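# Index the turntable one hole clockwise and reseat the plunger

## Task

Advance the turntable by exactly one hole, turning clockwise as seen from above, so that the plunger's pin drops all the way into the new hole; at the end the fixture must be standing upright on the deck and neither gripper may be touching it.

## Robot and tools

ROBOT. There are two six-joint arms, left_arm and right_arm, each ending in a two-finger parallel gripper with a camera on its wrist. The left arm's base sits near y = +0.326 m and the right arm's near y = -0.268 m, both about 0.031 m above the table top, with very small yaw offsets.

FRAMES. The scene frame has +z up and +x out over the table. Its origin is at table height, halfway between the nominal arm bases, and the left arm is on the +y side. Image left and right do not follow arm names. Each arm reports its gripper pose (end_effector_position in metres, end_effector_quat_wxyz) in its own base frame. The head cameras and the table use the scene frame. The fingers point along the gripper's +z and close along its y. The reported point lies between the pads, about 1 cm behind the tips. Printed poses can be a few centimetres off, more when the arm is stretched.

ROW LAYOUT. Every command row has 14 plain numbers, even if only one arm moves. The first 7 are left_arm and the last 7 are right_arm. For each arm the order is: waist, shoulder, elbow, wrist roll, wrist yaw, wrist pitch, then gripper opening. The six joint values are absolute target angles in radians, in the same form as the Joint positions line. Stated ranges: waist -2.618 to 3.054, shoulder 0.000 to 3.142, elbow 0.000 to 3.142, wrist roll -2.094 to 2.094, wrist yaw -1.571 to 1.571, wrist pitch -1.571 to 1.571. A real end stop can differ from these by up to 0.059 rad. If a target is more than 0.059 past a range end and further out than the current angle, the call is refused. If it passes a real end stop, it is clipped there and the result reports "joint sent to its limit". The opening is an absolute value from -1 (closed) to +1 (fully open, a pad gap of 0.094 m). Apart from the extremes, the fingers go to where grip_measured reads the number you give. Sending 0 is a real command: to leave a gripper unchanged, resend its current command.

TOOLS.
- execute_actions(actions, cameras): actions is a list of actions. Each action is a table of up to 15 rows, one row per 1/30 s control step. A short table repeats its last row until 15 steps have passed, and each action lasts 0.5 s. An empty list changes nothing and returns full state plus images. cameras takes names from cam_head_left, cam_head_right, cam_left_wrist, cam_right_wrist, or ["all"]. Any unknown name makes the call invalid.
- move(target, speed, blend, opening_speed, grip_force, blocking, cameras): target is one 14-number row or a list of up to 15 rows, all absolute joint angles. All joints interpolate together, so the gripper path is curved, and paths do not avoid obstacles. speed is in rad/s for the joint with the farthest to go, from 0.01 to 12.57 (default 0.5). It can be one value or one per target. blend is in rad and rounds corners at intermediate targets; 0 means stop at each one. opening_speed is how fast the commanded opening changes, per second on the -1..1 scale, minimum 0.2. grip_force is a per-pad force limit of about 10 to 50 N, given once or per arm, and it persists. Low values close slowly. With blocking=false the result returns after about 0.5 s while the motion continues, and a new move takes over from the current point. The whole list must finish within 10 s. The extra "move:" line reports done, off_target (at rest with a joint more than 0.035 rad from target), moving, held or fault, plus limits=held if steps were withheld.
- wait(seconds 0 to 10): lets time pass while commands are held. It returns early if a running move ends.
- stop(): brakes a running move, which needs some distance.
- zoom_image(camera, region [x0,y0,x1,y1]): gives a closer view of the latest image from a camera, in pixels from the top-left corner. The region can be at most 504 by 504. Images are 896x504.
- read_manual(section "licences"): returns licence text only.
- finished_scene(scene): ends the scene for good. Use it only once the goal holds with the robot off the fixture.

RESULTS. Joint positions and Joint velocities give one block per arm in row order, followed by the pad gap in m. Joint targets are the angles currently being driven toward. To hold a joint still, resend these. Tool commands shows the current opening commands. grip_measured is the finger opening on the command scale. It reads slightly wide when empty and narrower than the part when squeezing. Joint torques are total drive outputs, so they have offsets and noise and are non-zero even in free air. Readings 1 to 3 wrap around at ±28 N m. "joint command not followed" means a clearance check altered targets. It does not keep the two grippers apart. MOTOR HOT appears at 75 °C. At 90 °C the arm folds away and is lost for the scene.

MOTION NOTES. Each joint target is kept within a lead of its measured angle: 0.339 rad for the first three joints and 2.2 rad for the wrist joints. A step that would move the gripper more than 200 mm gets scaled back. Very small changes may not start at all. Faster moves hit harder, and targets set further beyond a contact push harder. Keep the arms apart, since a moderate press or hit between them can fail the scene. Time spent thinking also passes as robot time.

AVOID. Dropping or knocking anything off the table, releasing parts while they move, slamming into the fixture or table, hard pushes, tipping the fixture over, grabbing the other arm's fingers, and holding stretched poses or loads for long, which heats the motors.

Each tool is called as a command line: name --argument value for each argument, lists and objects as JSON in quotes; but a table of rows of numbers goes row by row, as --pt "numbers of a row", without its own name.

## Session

execute_actions --actions '[]'

zoom_image --camera "cam_head_left" --region '[360, 240, 510, 390]'

Scene clock: 0.00 s.
left_arm: end_effector_position=(+0.3810, +0.0007, +0.1415) grip_measured=+1.000 end_effector_quat_wxyz=(+0.682, -0.014, +0.730, +0.047) | right_arm: end_effector_position=(+0.3601, -0.0484, +0.1412) grip_measured=+1.000 end_effector_quat_wxyz=(+0.679, +0.114, +0.720, -0.089)
Joint names: [waist, shoulder, elbow, wrist roll, wrist yaw, wrist pitch]
Joint positions: left_arm=[-0.079 1.56 0.222 0.039 -0.166 1.272 0.094] | right_arm=[0.009 1.506 0.165 0.047 0.296 1.275 0.094]
Joint velocities: within noise
Joint torques (N m): no reading
Heat: left arm: 28 °C; right arm: 28 °C.
Joint targets: left_arm=[-0.079 1.557 0.226 0.038 -0.166 1.267] | right_arm=[0.009 1.502 0.170 0.046 0.296 1.269]
Tool commands: left_gripper/opening=+1.0 right_gripper/opening=+1.0

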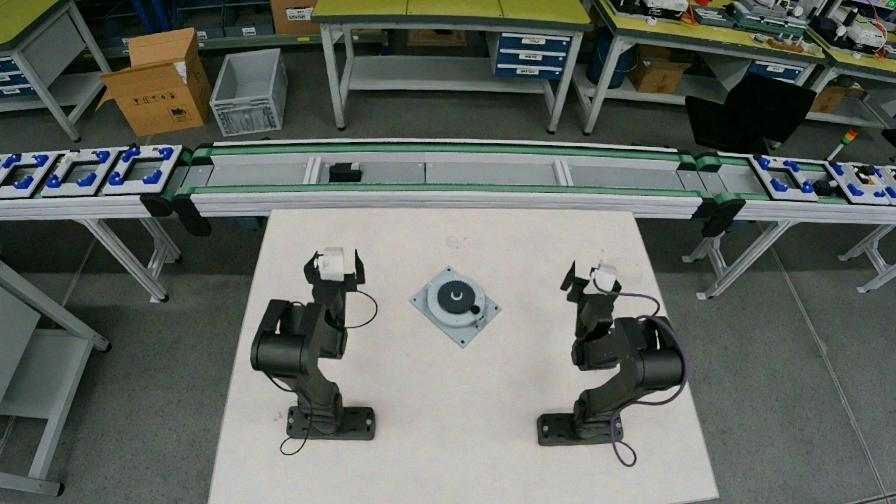

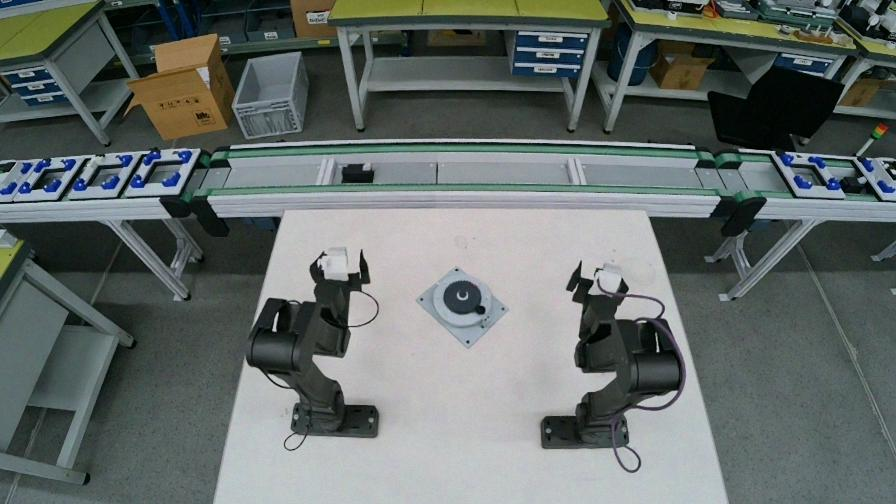

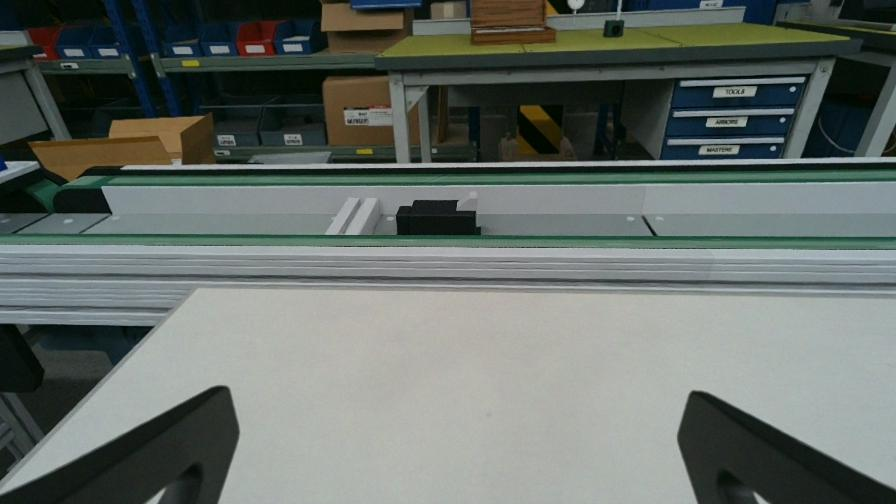

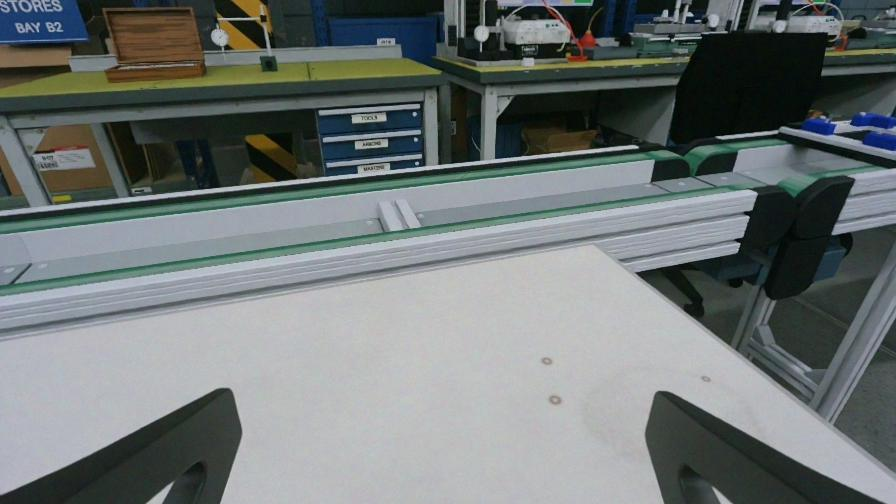

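Scaled by 3.360 from the camera's 896x504 image, which has a finer 1280x720 frame.

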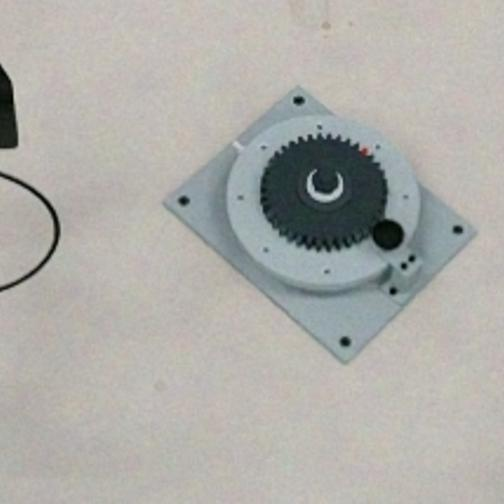

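move --pt "-0.3 1.85 1.6 -0.6 0 -1.1 0.0 0.655 1.3 0.3 0 0 0.6 0.4" --pt "-0.6 2.25 2.25 -1.18 0 -1.55 0.0 0.655 1.45 0.2 0 0 0.85 0.4" --pt "-0.712 2.376 2.395 -1.18 -0.005 -1.57 0.0 0.655 1.524 0.17 0 0 0.922 0.4" --speed 0.8 --blend 0.15 --cameras '["all"]'

Scene clock: 32.60 s.
left_arm: end_effector_position=(+0.3464, -0.3012, +0.1171) grip_measured=+0.001 end_effector_quat_wxyz=(+0.008, -0.224, +0.974, -0.014) | right_arm: end_effector_position=(+0.2778, +0.2086, +0.0527) grip_measured=+0.402 end_effector_quat_wxyz=(+0.512, -0.262, +0.800, +0.169)
Joint names: [waist, shoulder, elbow, wrist roll, wrist yaw, wrist pitch]
Joint positions: left_arm=[-0.717 2.358 2.369 -1.168 0.003 -1.55 0.047] | right_arm=[0.646 1.514 0.175 0.007 0.009 0.907 0.066]
Joint torques (N m): left_arm=[0.32 -11.92 7.16 -0.11 -0.09 0.23] | right_arm=[0.8 -3.36 5.16 -0.05 -0.1 1.87]
Heat: left arm: 29 °C; right arm: 33 °C.
Joint targets: left_arm=[-0.712 2.376 2.395 -1.180 -0.005 -1.570] | right_arm=[0.655 1.524 0.170 0.000 0.000 0.922]
move: done; blend cut to 0.0725 rad at target 2

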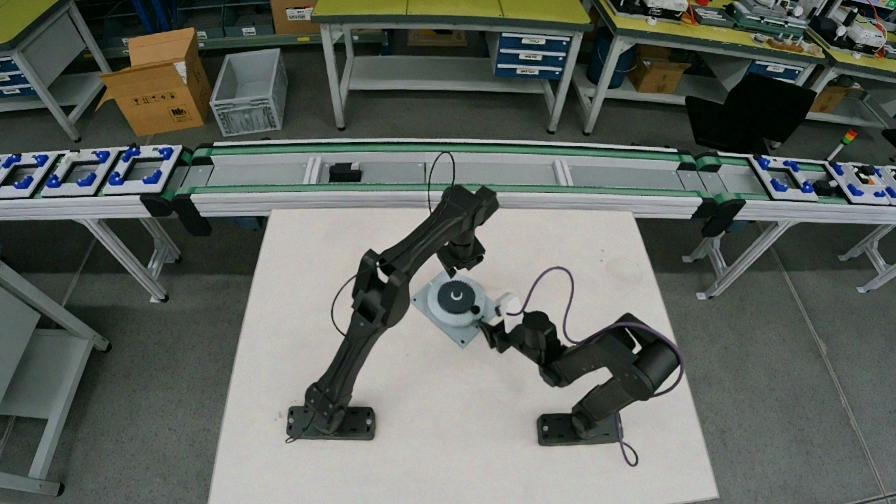

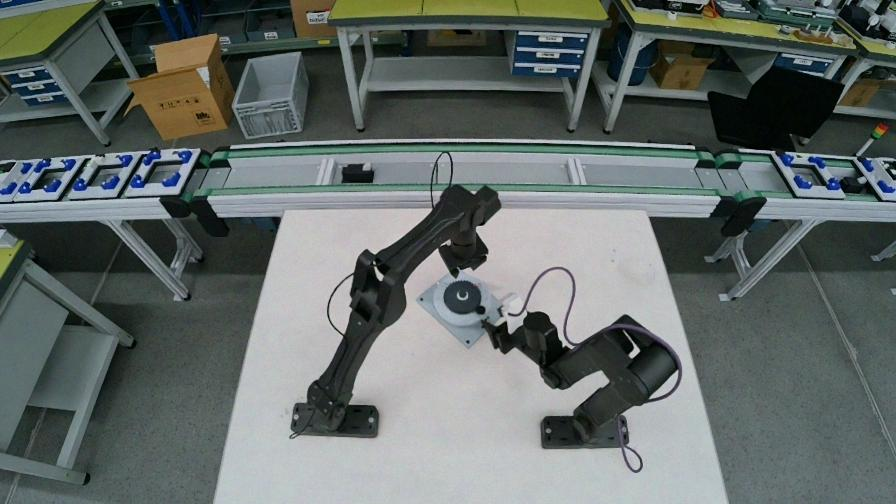

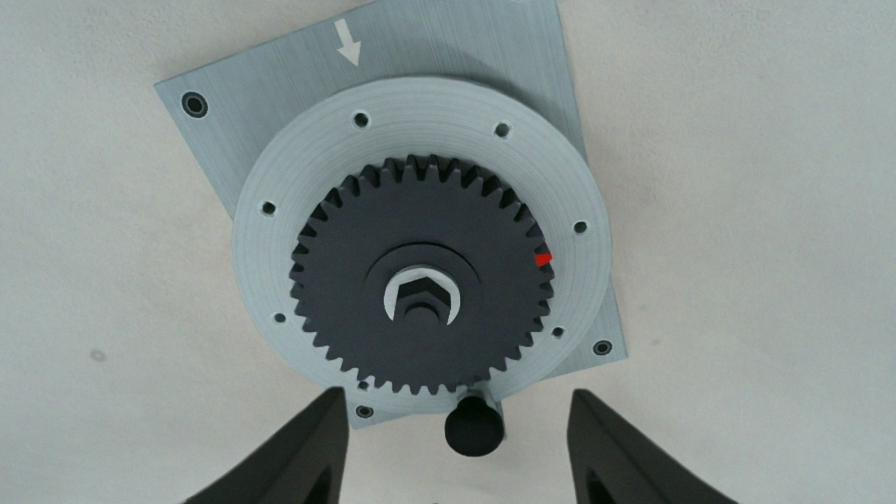

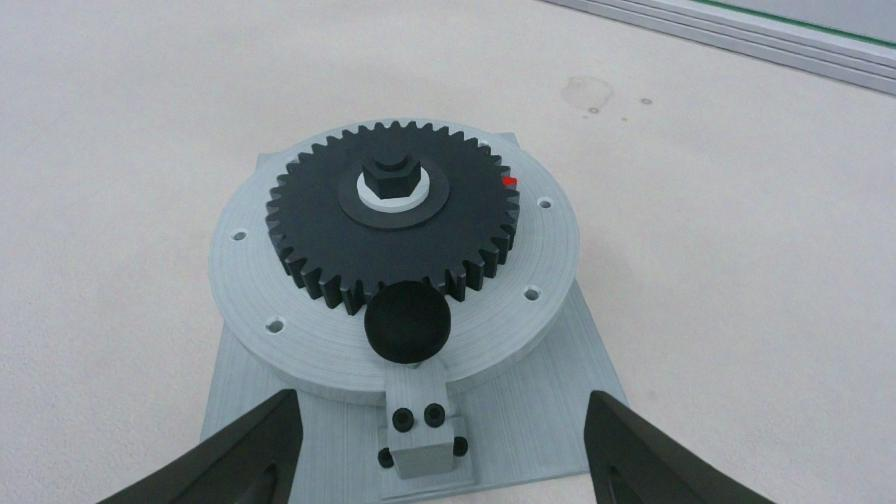

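move --target '[-0.745,2.308,2.070,-1.197,-0.01,-1.348,0.0,0.686,1.884,0.345,0,0,1.097,0.4]' --speed 0.3 --cameras '["cam_left_wrist","cam_right_wrist"]'

Scene clock: 64.20 s.
left_arm: end_effector_position=(+0.3282, -0.2982, +0.0508) grip_measured=+0.001 end_effector_quat_wxyz=(-0.017, -0.221, +0.975, +0.021) | right_arm: end_effector_position=(+0.3080, +0.2470, +0.0255) grip_measured=+0.402 end_effector_quat_wxyz=(+0.511, -0.275, +0.795, +0.179)
Joint names: [waist, shoulder, elbow, wrist roll, wrist yaw, wrist pitch]
Joint positions: left_arm=[-0.738 2.348 2.085 -1.185 0.003 -1.362 0.047] | right_arm=[0.677 1.863 0.336 0.007 0.007 1.099 0.066]
Joint torques (N m): left_arm=[-0.59 -17.4 4.03 -0.12 -0.12 0.45] | right_arm=[0.87 -4.82 5.33 -0.05 -0.09 1.69]
Heat: left arm: 31 °C; right arm: 33 °C.
Joint targets: left_arm=[-0.745 2.308 2.070 -1.197 -0.010 -1.348] | right_arm=[0.686 1.884 0.345 0.000 0.000 1.097]
move: off_target (left_arm); left_arm: the shoulder is farthest, 0.040 rad from its target
Images, in order (width x height): cam_left_wrist 896x504, cam_right_wrist 896x504.

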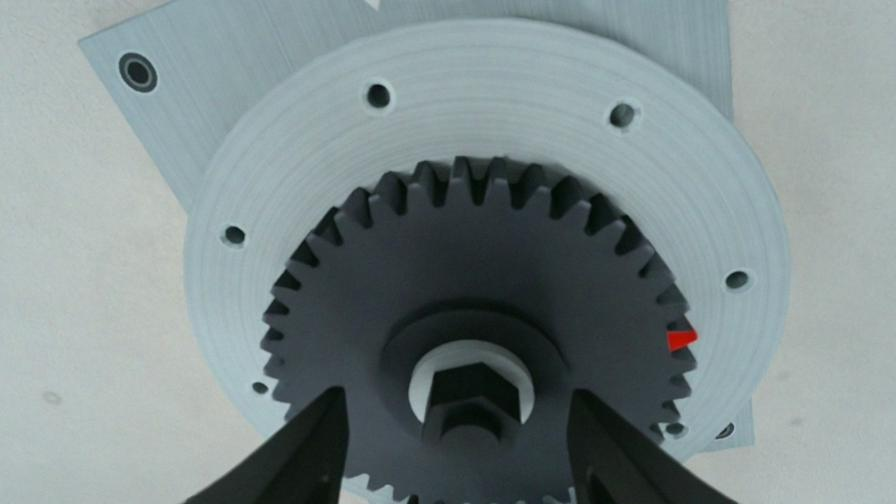

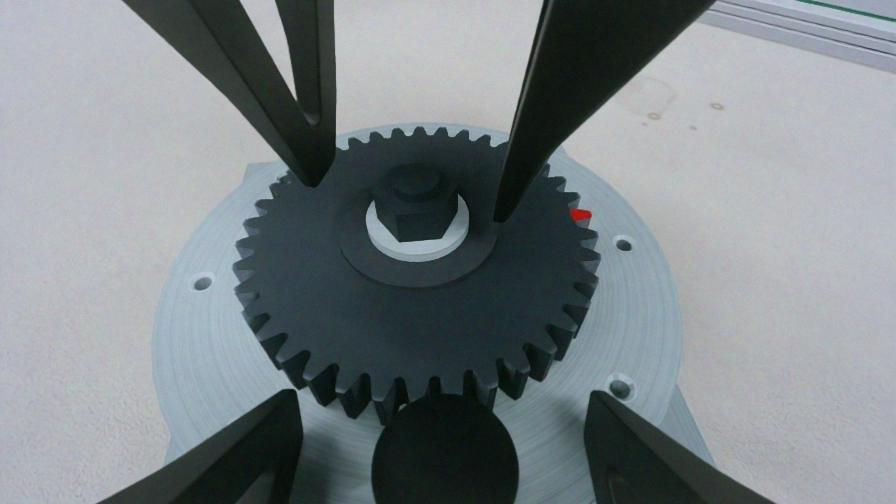

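move --target '[-0.75,2.250,2.07,-1.197,-0.01,-1.348,0.0,0.686,1.822,0.312,0,0,1.105,0.4]' --speed 0.15 --cameras '["cam_right_wrist"]'

Scene clock: 94.40 s.
left_arm: end_effector_position=(+0.3297, -0.3023, +0.0782) grip_measured=+0.001 end_effector_quat_wxyz=(+0.002, -0.219, +0.976, -0.006) | right_arm: end_effector_position=(+0.3047, +0.2444, +0.0263) grip_measured=+0.402 end_effector_quat_wxyz=(+0.511, -0.274, +0.795, +0.179)
Joint names: [waist, shoulder, elbow, wrist roll, wrist yaw, wrist pitch]
Joint positions: left_arm=[-0.743 2.284 2.085 -1.186 0.003 -1.361 0.047] | right_arm=[0.677 1.849 0.319 0.007 0.007 1.103 0.066]
Joint torques (N m): left_arm=[-0.61 -16.43 4 -0.1 -0.12 0.58] | right_arm=[0.81 -8.42 3.81 -0.05 -0.09 1.73]
Heat: left arm: 37 °C; right arm: 34 °C.
Joint targets: left_arm=[-0.750 2.250 2.070 -1.197 -0.010 -1.348] | right_arm=[0.686 1.822 0.312 0.000 0.000 1.105]
move: done
Images, in order (width x height): cam_right_wrist 896x504.

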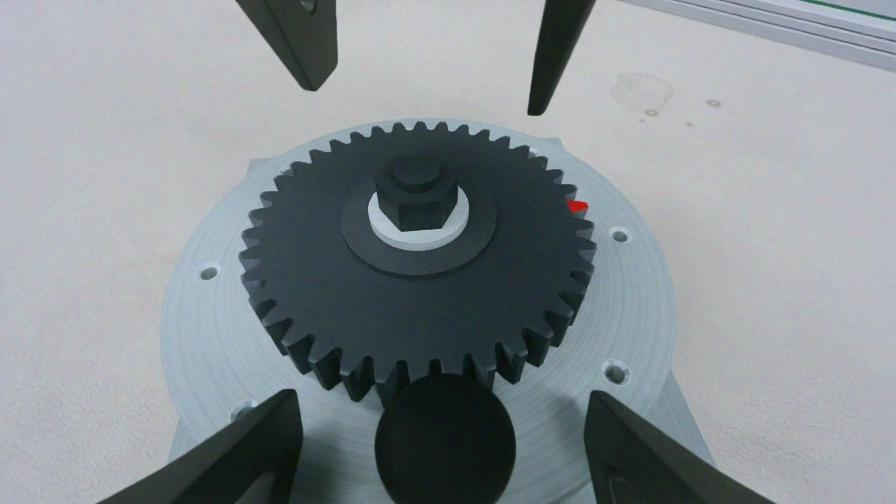

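move --pt "-0.75 2.255 1.948 -1.197 -0.01 -1.230 0.0 0.686 1.822 0.312 0 0 1.105 0.4" --pt "-0.75 2.255 1.948 -1.197 -0.01 -1.230 0.0 0.680 1.836 0.314 0.003 0.005 1.104 -0.7" --speed 0.15 --opening_speed 0.7 --cameras '["cam_left_wrist","cam_right_wrist"]'

Scene clock: 105.40 s.
left_arm: end_effector_position=(+0.3285, -0.3011, +0.0476) grip_measured=+0.001 end_effector_quat_wxyz=(+0.001, -0.219, +0.976, -0.004) | right_arm: end_effector_position=(+0.3047, +0.2444, +0.0263) grip_measured=-0.472 end_effector_quat_wxyz=(+0.511, -0.274, +0.795, +0.179)
Joint names: [waist, shoulder, elbow, wrist roll, wrist yaw, wrist pitch]
Joint positions: left_arm=[-0.743 2.284 1.963 -1.186 0.003 -1.243 0.047] | right_arm=[0.677 1.849 0.319 0.007 0.007 1.103 0.025]
Joint torques (N m): left_arm=[-0.62 -15.94 4.05 -0.12 -0.12 0.58] | right_arm=[0.21 -7.28 4 -0.01 -0.03 1.73]
Heat: left arm: 38 °C; right arm: 34 °C.
Joint targets: left_arm=[-0.750 2.255 1.948 -1.197 -0.010 -1.230] | right_arm=[0.680 1.836 0.314 0.003 0.005 1.104]
move: done
Images, in order (width x height): cam_left_wrist 896x504, cam_right_wrist 896x504.

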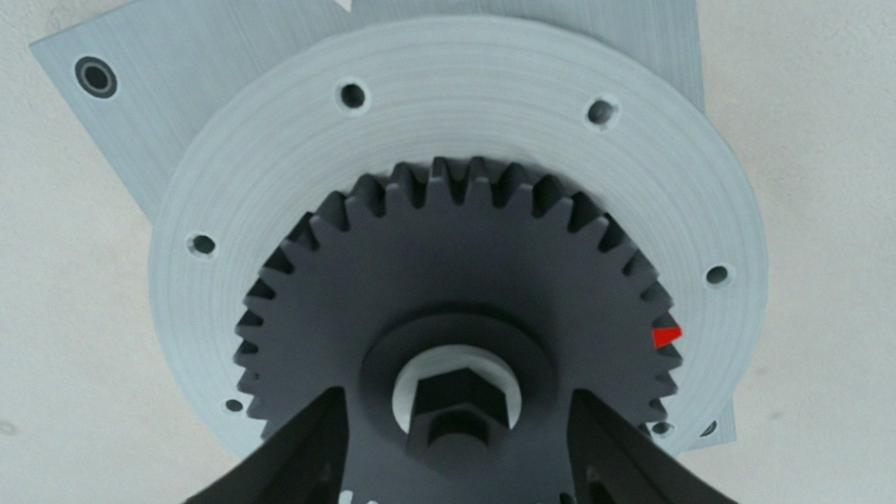

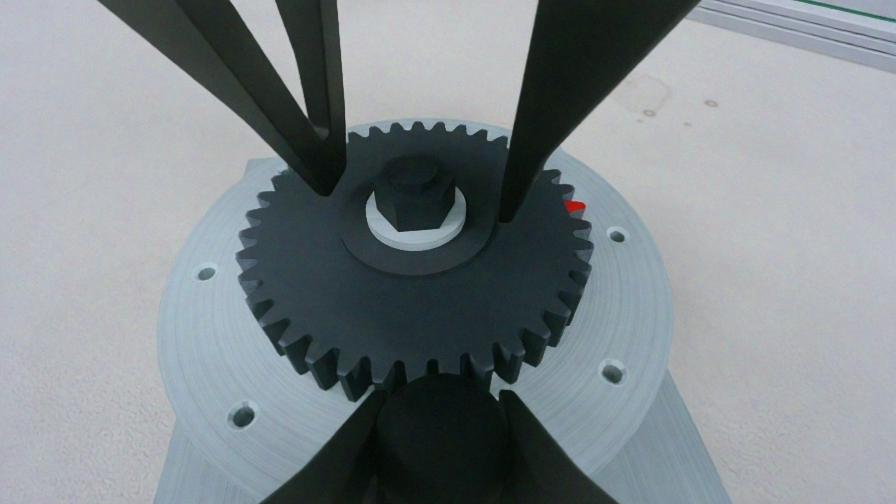

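move --pt "-0.75 2.255 1.948 -1.197 -0.01 -1.230 0.0 0.680 1.836 0.314 0.003 0.005 1.104 -0.7" --pt "-0.75 2.255 1.948 -1.197 -0.01 -1.230 -0.8 0.680 1.836 0.314 0.003 0.005 1.104 -0.7" --pt "-0.75 2.255 1.948 -1.197 -0.01 -1.230 -0.8 0.680 1.63 0.415 0.003 0.005 1.23 -0.7" --speed 0.15 --opening_speed 0.5 --cameras '["cam_left_wrist","cam_right_wrist"]'

Scene clock: 119.20 s.
left_arm: end_effector_position=(+0.3290, -0.3006, +0.0476) grip_measured=-0.622 end_effector_quat_wxyz=(+0.002, -0.220, +0.975, -0.003) | right_arm: end_effector_position=(+0.3061, +0.2455, +0.0366) grip_measured=-0.472 end_effector_quat_wxyz=(+0.498, -0.278, +0.803, +0.174)
Joint names: [waist, shoulder, elbow, wrist roll, wrist yaw, wrist pitch]
Joint positions: left_arm=[-0.743 2.284 1.963 -1.187 -0.001 -1.243 0.018] | right_arm=[0.677 1.744 0.351 0.006 0.007 0.933 0.025]
Joint torques (N m): left_arm=[-0.61 -15.9 4.04 -0.09 -0.09 0.58] | right_arm=[0.23 -15.25 11.63 -0.03 -0.03 4.4]
Heat: left arm: 38 °C; right arm: 35 °C.
Joint targets: left_arm=[-0.750 2.255 1.948 -1.197 -0.010 -1.230] | right_arm=[0.680 1.630 0.415 0.003 0.005 1.230]
move: off_target (right_arm); right_arm: the wrist pitch is farthest, 0.297 rad from its target
Images, in order (width x height): cam_left_wrist 896x504, cam_right_wrist 896x504.

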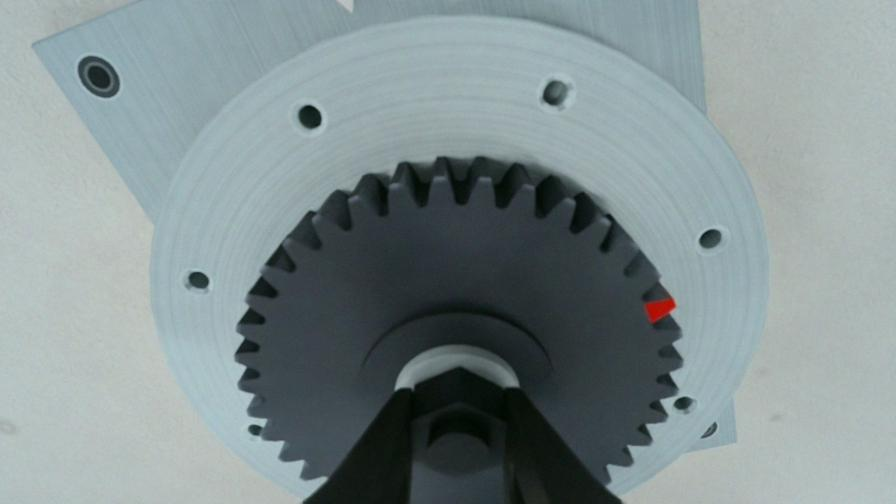

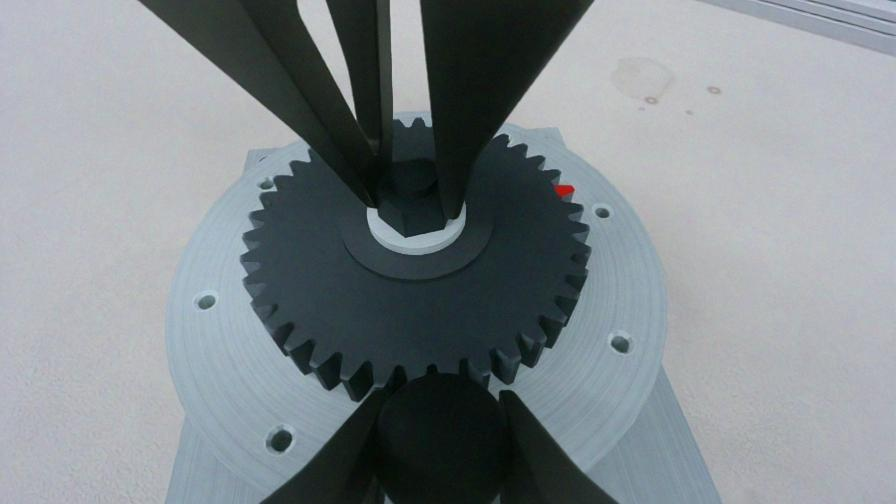

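move --pt "-0.75 2.255 1.948 -0.76 -0.01 -1.230 -0.8 0.680 1.63 0.415 0.003 0.005 1.23 -0.7" --pt "-0.75 2.255 1.948 -0.76 -0.01 -1.230 -0.8 0.680 1.77 0.335 0.003 0.005 1.02 -0.7" --speed 0.25 --cameras '["cam_left_wrist","cam_right_wrist"]'

Scene clock: 137.53 s.
left_arm: end_effector_position=(+0.3292, -0.3007, +0.0476) grip_measured=-0.622 end_effector_quat_wxyz=(+0.003, -0.016, +1.000, -0.002) | right_arm: end_effector_position=(+0.3043, +0.2441, +0.0310) grip_measured=-0.472 end_effector_quat_wxyz=(+0.494, -0.279, +0.805, +0.172)
Joint names: [waist, shoulder, elbow, wrist roll, wrist yaw, wrist pitch]
Joint positions: left_arm=[-0.743 2.284 1.963 -0.775 -0.001 -1.242 0.018] | right_arm=[0.677 1.765 0.342 0.006 0.007 0.954 0.025]
Joint torques (N m): left_arm=[-0.61 -15.95 4.05 0.19 -0.08 0.57] | right_arm=[0.25 -5.76 4.42 -0.02 -0.04 2.29]
Heat: left arm: 38 °C; right arm: 55 °C.
Joint targets: left_arm=[-0.750 2.255 1.948 -0.760 -0.010 -1.230] | right_arm=[0.680 1.770 0.335 0.003 0.005 1.020]
move: off_target (right_arm); right_arm: the wrist pitch is farthest, 0.066 rad from its target
Images, in order (width x height): cam_left_wrist 896x504, cam_right_wrist 896x504.

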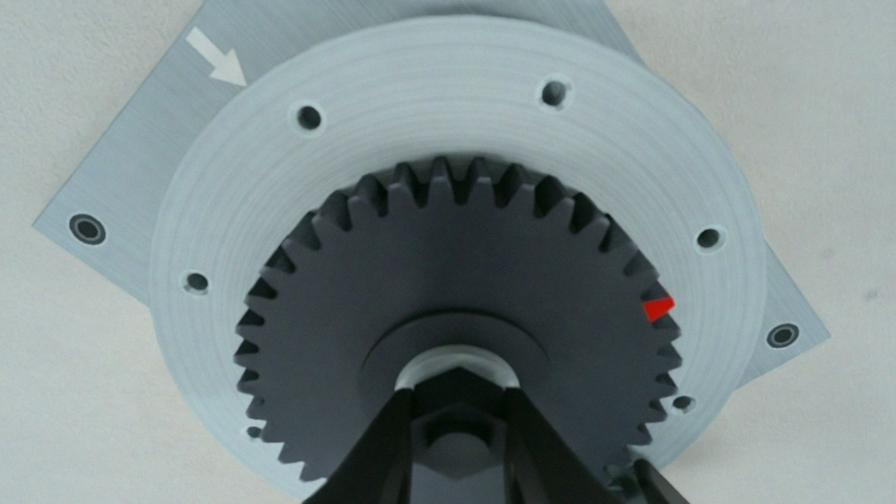

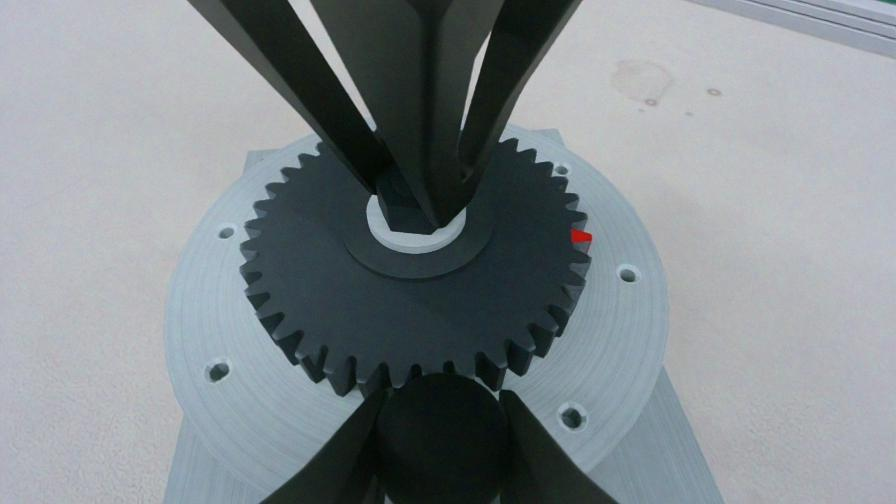

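move --pt "-0.75 2.255 1.948 -0.76 -0.01 -1.230 -0.8 0.680 1.77 0.335 0.003 0.005 1.02 0.4" --pt "-0.75 2.255 1.948 -0.76 -0.01 -1.230 -0.8 0.680 1.524 0.17 0.003 0.005 0.922 0.4" --pt "-0.75 2.255 1.948 -0.2 -0.01 -1.230 -0.8 0.680 1.524 0.17 0.003 0.005 0.922 0.4" --speed 0.25 --opening_speed 0.8 --cameras '["cam_right_wrist","cam_left_wrist"]'

zoom_image --camera "cam_right_wrist" --region '[330, 200, 580, 450]'

Scene clock: 153.10 s.
left_arm: end_effector_position=(+0.3293, -0.3009, +0.0476) grip_measured=-0.622 end_effector_quat_wxyz=(+0.004, +0.247, +0.969, -0.002) | right_arm: end_effector_position=(+0.2719, +0.2181, +0.0486) grip_measured=+0.398 end_effector_quat_wxyz=(+0.507, -0.276, +0.797, +0.177)
Joint names: [waist, shoulder, elbow, wrist roll, wrist yaw, wrist pitch]
Joint positions: left_arm=[-0.743 2.284 1.963 -0.245 -0.001 -1.241 0.018] | right_arm=[0.677 1.545 0.178 0.006 0.007 0.931 0.066]
Joint torques (N m): left_arm=[-0.59 -15.92 4.04 0.51 -0.09 0.55] | right_arm=[0.23 -5.96 4.74 -0.02 -0.04 1.65]
Heat: left arm: 39 °C; right arm: 46 °C.
Joint targets: left_arm=[-0.750 2.255 1.948 -0.200 -0.010 -1.230] | right_arm=[0.680 1.524 0.170 0.003 0.005 0.922]
move: off_target (left_arm); left_arm: the wrist roll is farthest, 0.045 rad from its target
Images, in order (width x height): cam_left_wrist 896x504, cam_right_wrist 896x504.

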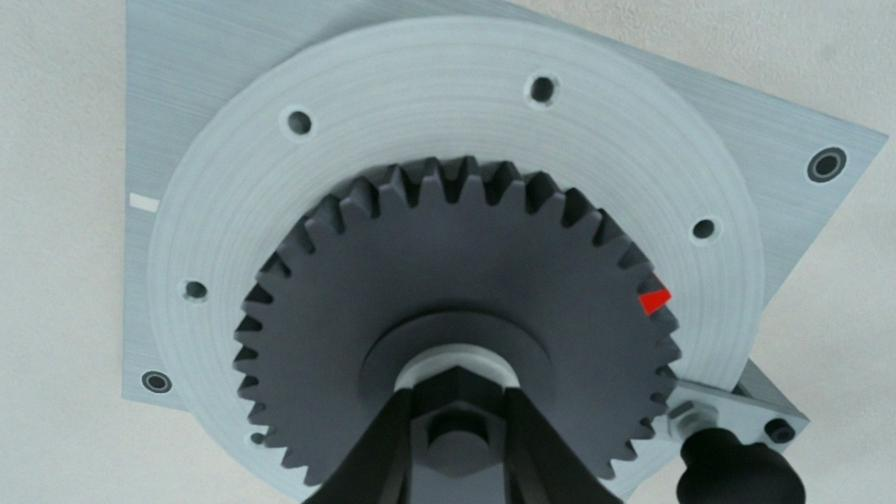

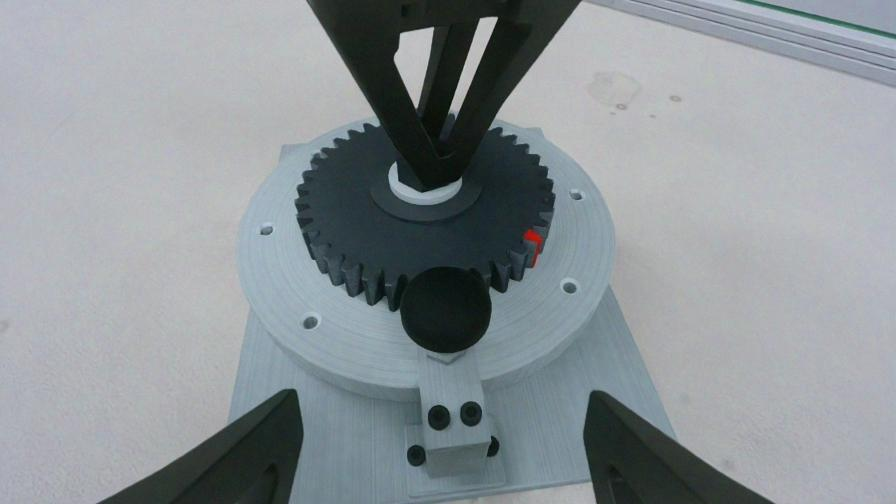

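Scaled by 2.016 from the camera's 896x504 image, which has a finer 1280x720 frame.

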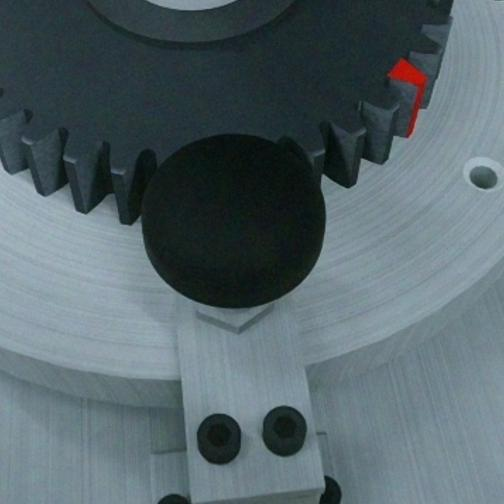

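move --target '[-0.75,2.255,1.948,-0.12,-0.01,-1.230,-0.8,0.680,1.524,0.17,0.003,0.005,0.922,0.4]' --speed 0.1 --cameras '["cam_right_wrist","cam_left_wrist"]'

zoom_image --camera "cam_right_wrist" --region '[330, 200, 580, 450]'

Scene clock: 164.60 s.
left_arm: end_effector_position=(+0.3294, -0.3009, +0.0476) grip_measured=-0.622 end_effector_quat_wxyz=(+0.004, +0.277, +0.961, -0.001) | right_arm: end_effector_position=(+0.2719, +0.2180, +0.0485) grip_measured=+0.398 end_effector_quat_wxyz=(+0.507, -0.276, +0.797, +0.177)
Joint names: [waist, shoulder, elbow, wrist roll, wrist yaw, wrist pitch]
Joint positions: left_arm=[-0.743 2.284 1.963 -0.182 -0.001 -1.241 0.018] | right_arm=[0.677 1.545 0.178 0.006 0.007 0.93 0.066]
Joint torques (N m): left_arm=[-0.61 -15.91 4.1 0.72 -0.09 0.55] | right_arm=[0.27 -5.97 4.82 -0.01 -0.03 1.63]
Heat: left arm: 39 °C; right arm: 42 °C.
Joint targets: left_arm=[-0.750 2.255 1.948 -0.120 -0.010 -1.230] | right_arm=[0.680 1.524 0.170 0.003 0.005 0.922]
move: off_target (left_arm); left_arm: the wrist roll is farthest, 0.062 rad from its target
Images, in order (width x height): cam_left_wrist 896x504, cam_right_wrist 896x504.

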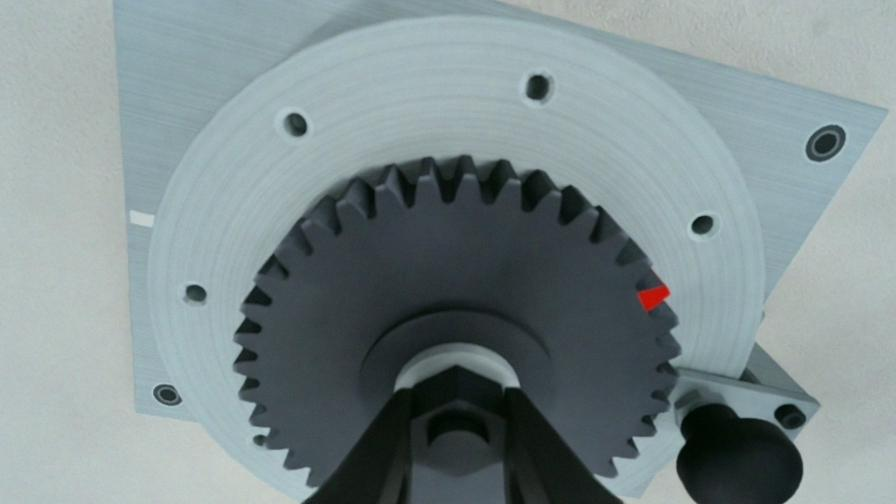

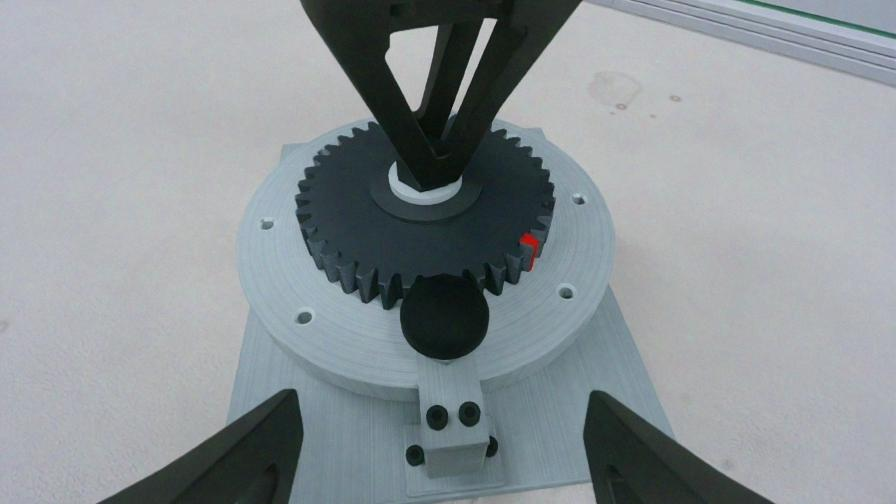

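Scaled by 2.016 from the camera's 896x504 image, which has a finer 1280x720 frame.

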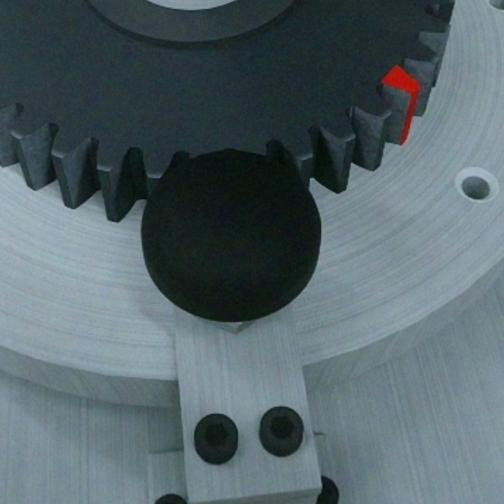

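move --pt "-0.75 2.255 1.948 -0.182 -0.01 -1.230 -0.8 0.680 1.524 0.17 0.003 0.005 0.922 0.4" --pt "-0.75 2.255 1.948 -0.182 -0.01 -1.230 0.0 0.680 1.524 0.17 0.003 0.005 0.922 0.4" --pt "-0.75 2.23 2.17 -0.182 -0.01 -1.45 0.0 0.680 1.40 0.12 0.003 0.005 0.922 0.4" --speed 0.25 --opening_speed 0.8 --cameras '["cam_left_wrist","cam_right_wrist"]'

zoom_image --camera "cam_right_wrist" --region '[330, 200, 580, 450]'

Scene clock: 178.30 s.
left_arm: end_effector_position=(+0.3276, -0.2991, +0.1020) grip_measured=-0.001 end_effector_quat_wxyz=(+0.009, +0.272, +0.962, -0.004) | right_arm: end_effector_position=(+0.2653, +0.2127, +0.0720) grip_measured=+0.398 end_effector_quat_wxyz=(+0.537, -0.269, +0.778, +0.188)
Joint names: [waist, shoulder, elbow, wrist roll, wrist yaw, wrist pitch]
Joint positions: left_arm=[-0.743 2.263 2.145 -0.193 -0.002 -1.433 0.047] | right_arm=[0.677 1.42 0.129 0.006 0.007 0.929 0.066]
Joint torques (N m): left_arm=[-0.59 -16.21 7.1 0.14 -0.08 0.27] | right_arm=[0.23 -5.05 5.11 -0.02 -0.03 1.68]
Heat: left arm: 39 °C; right arm: 41 °C.
Joint targets: left_arm=[-0.750 2.230 2.170 -0.182 -0.010 -1.450] | right_arm=[0.680 1.400 0.120 0.003 0.005 0.922]
move: done
Images, in order (width x height): cam_left_wrist 896x504, cam_right_wrist 896x504.

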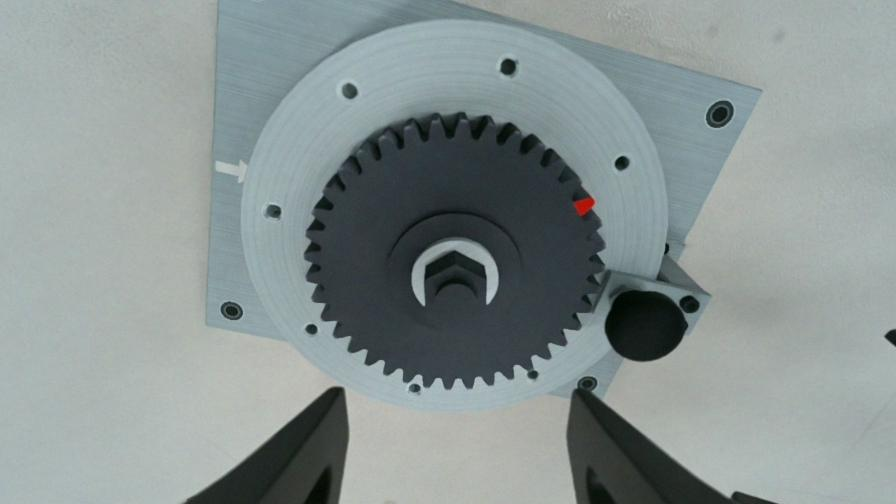

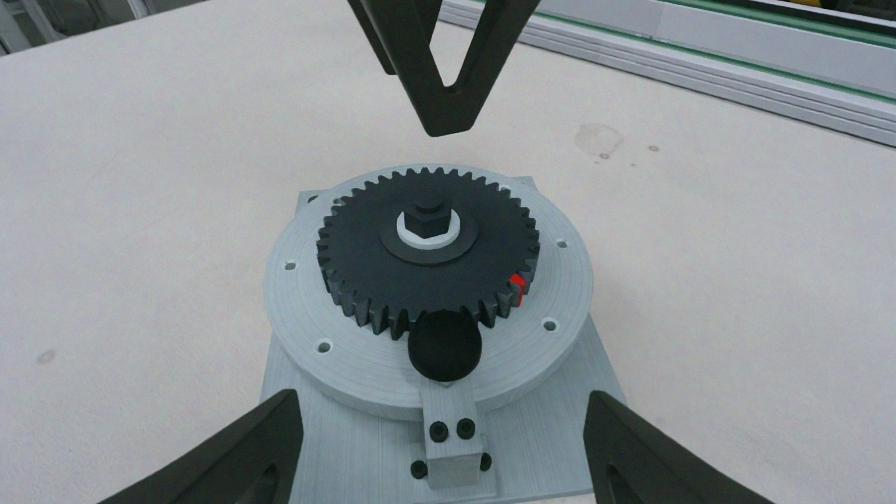

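Scaled by 2.016 from the camera's 896x504 image, which has a finer 1280x720 frame.

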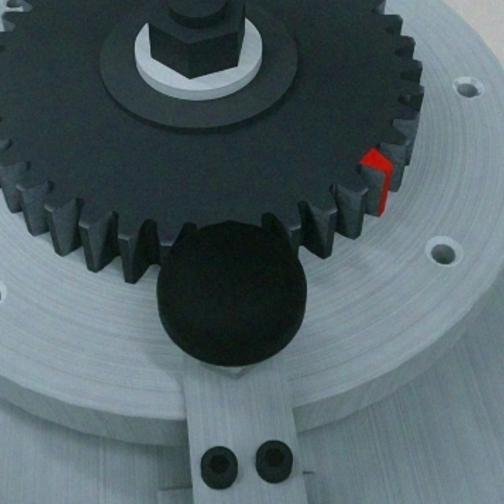

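finished_scene --scene 2

The scene is finished: the task was done.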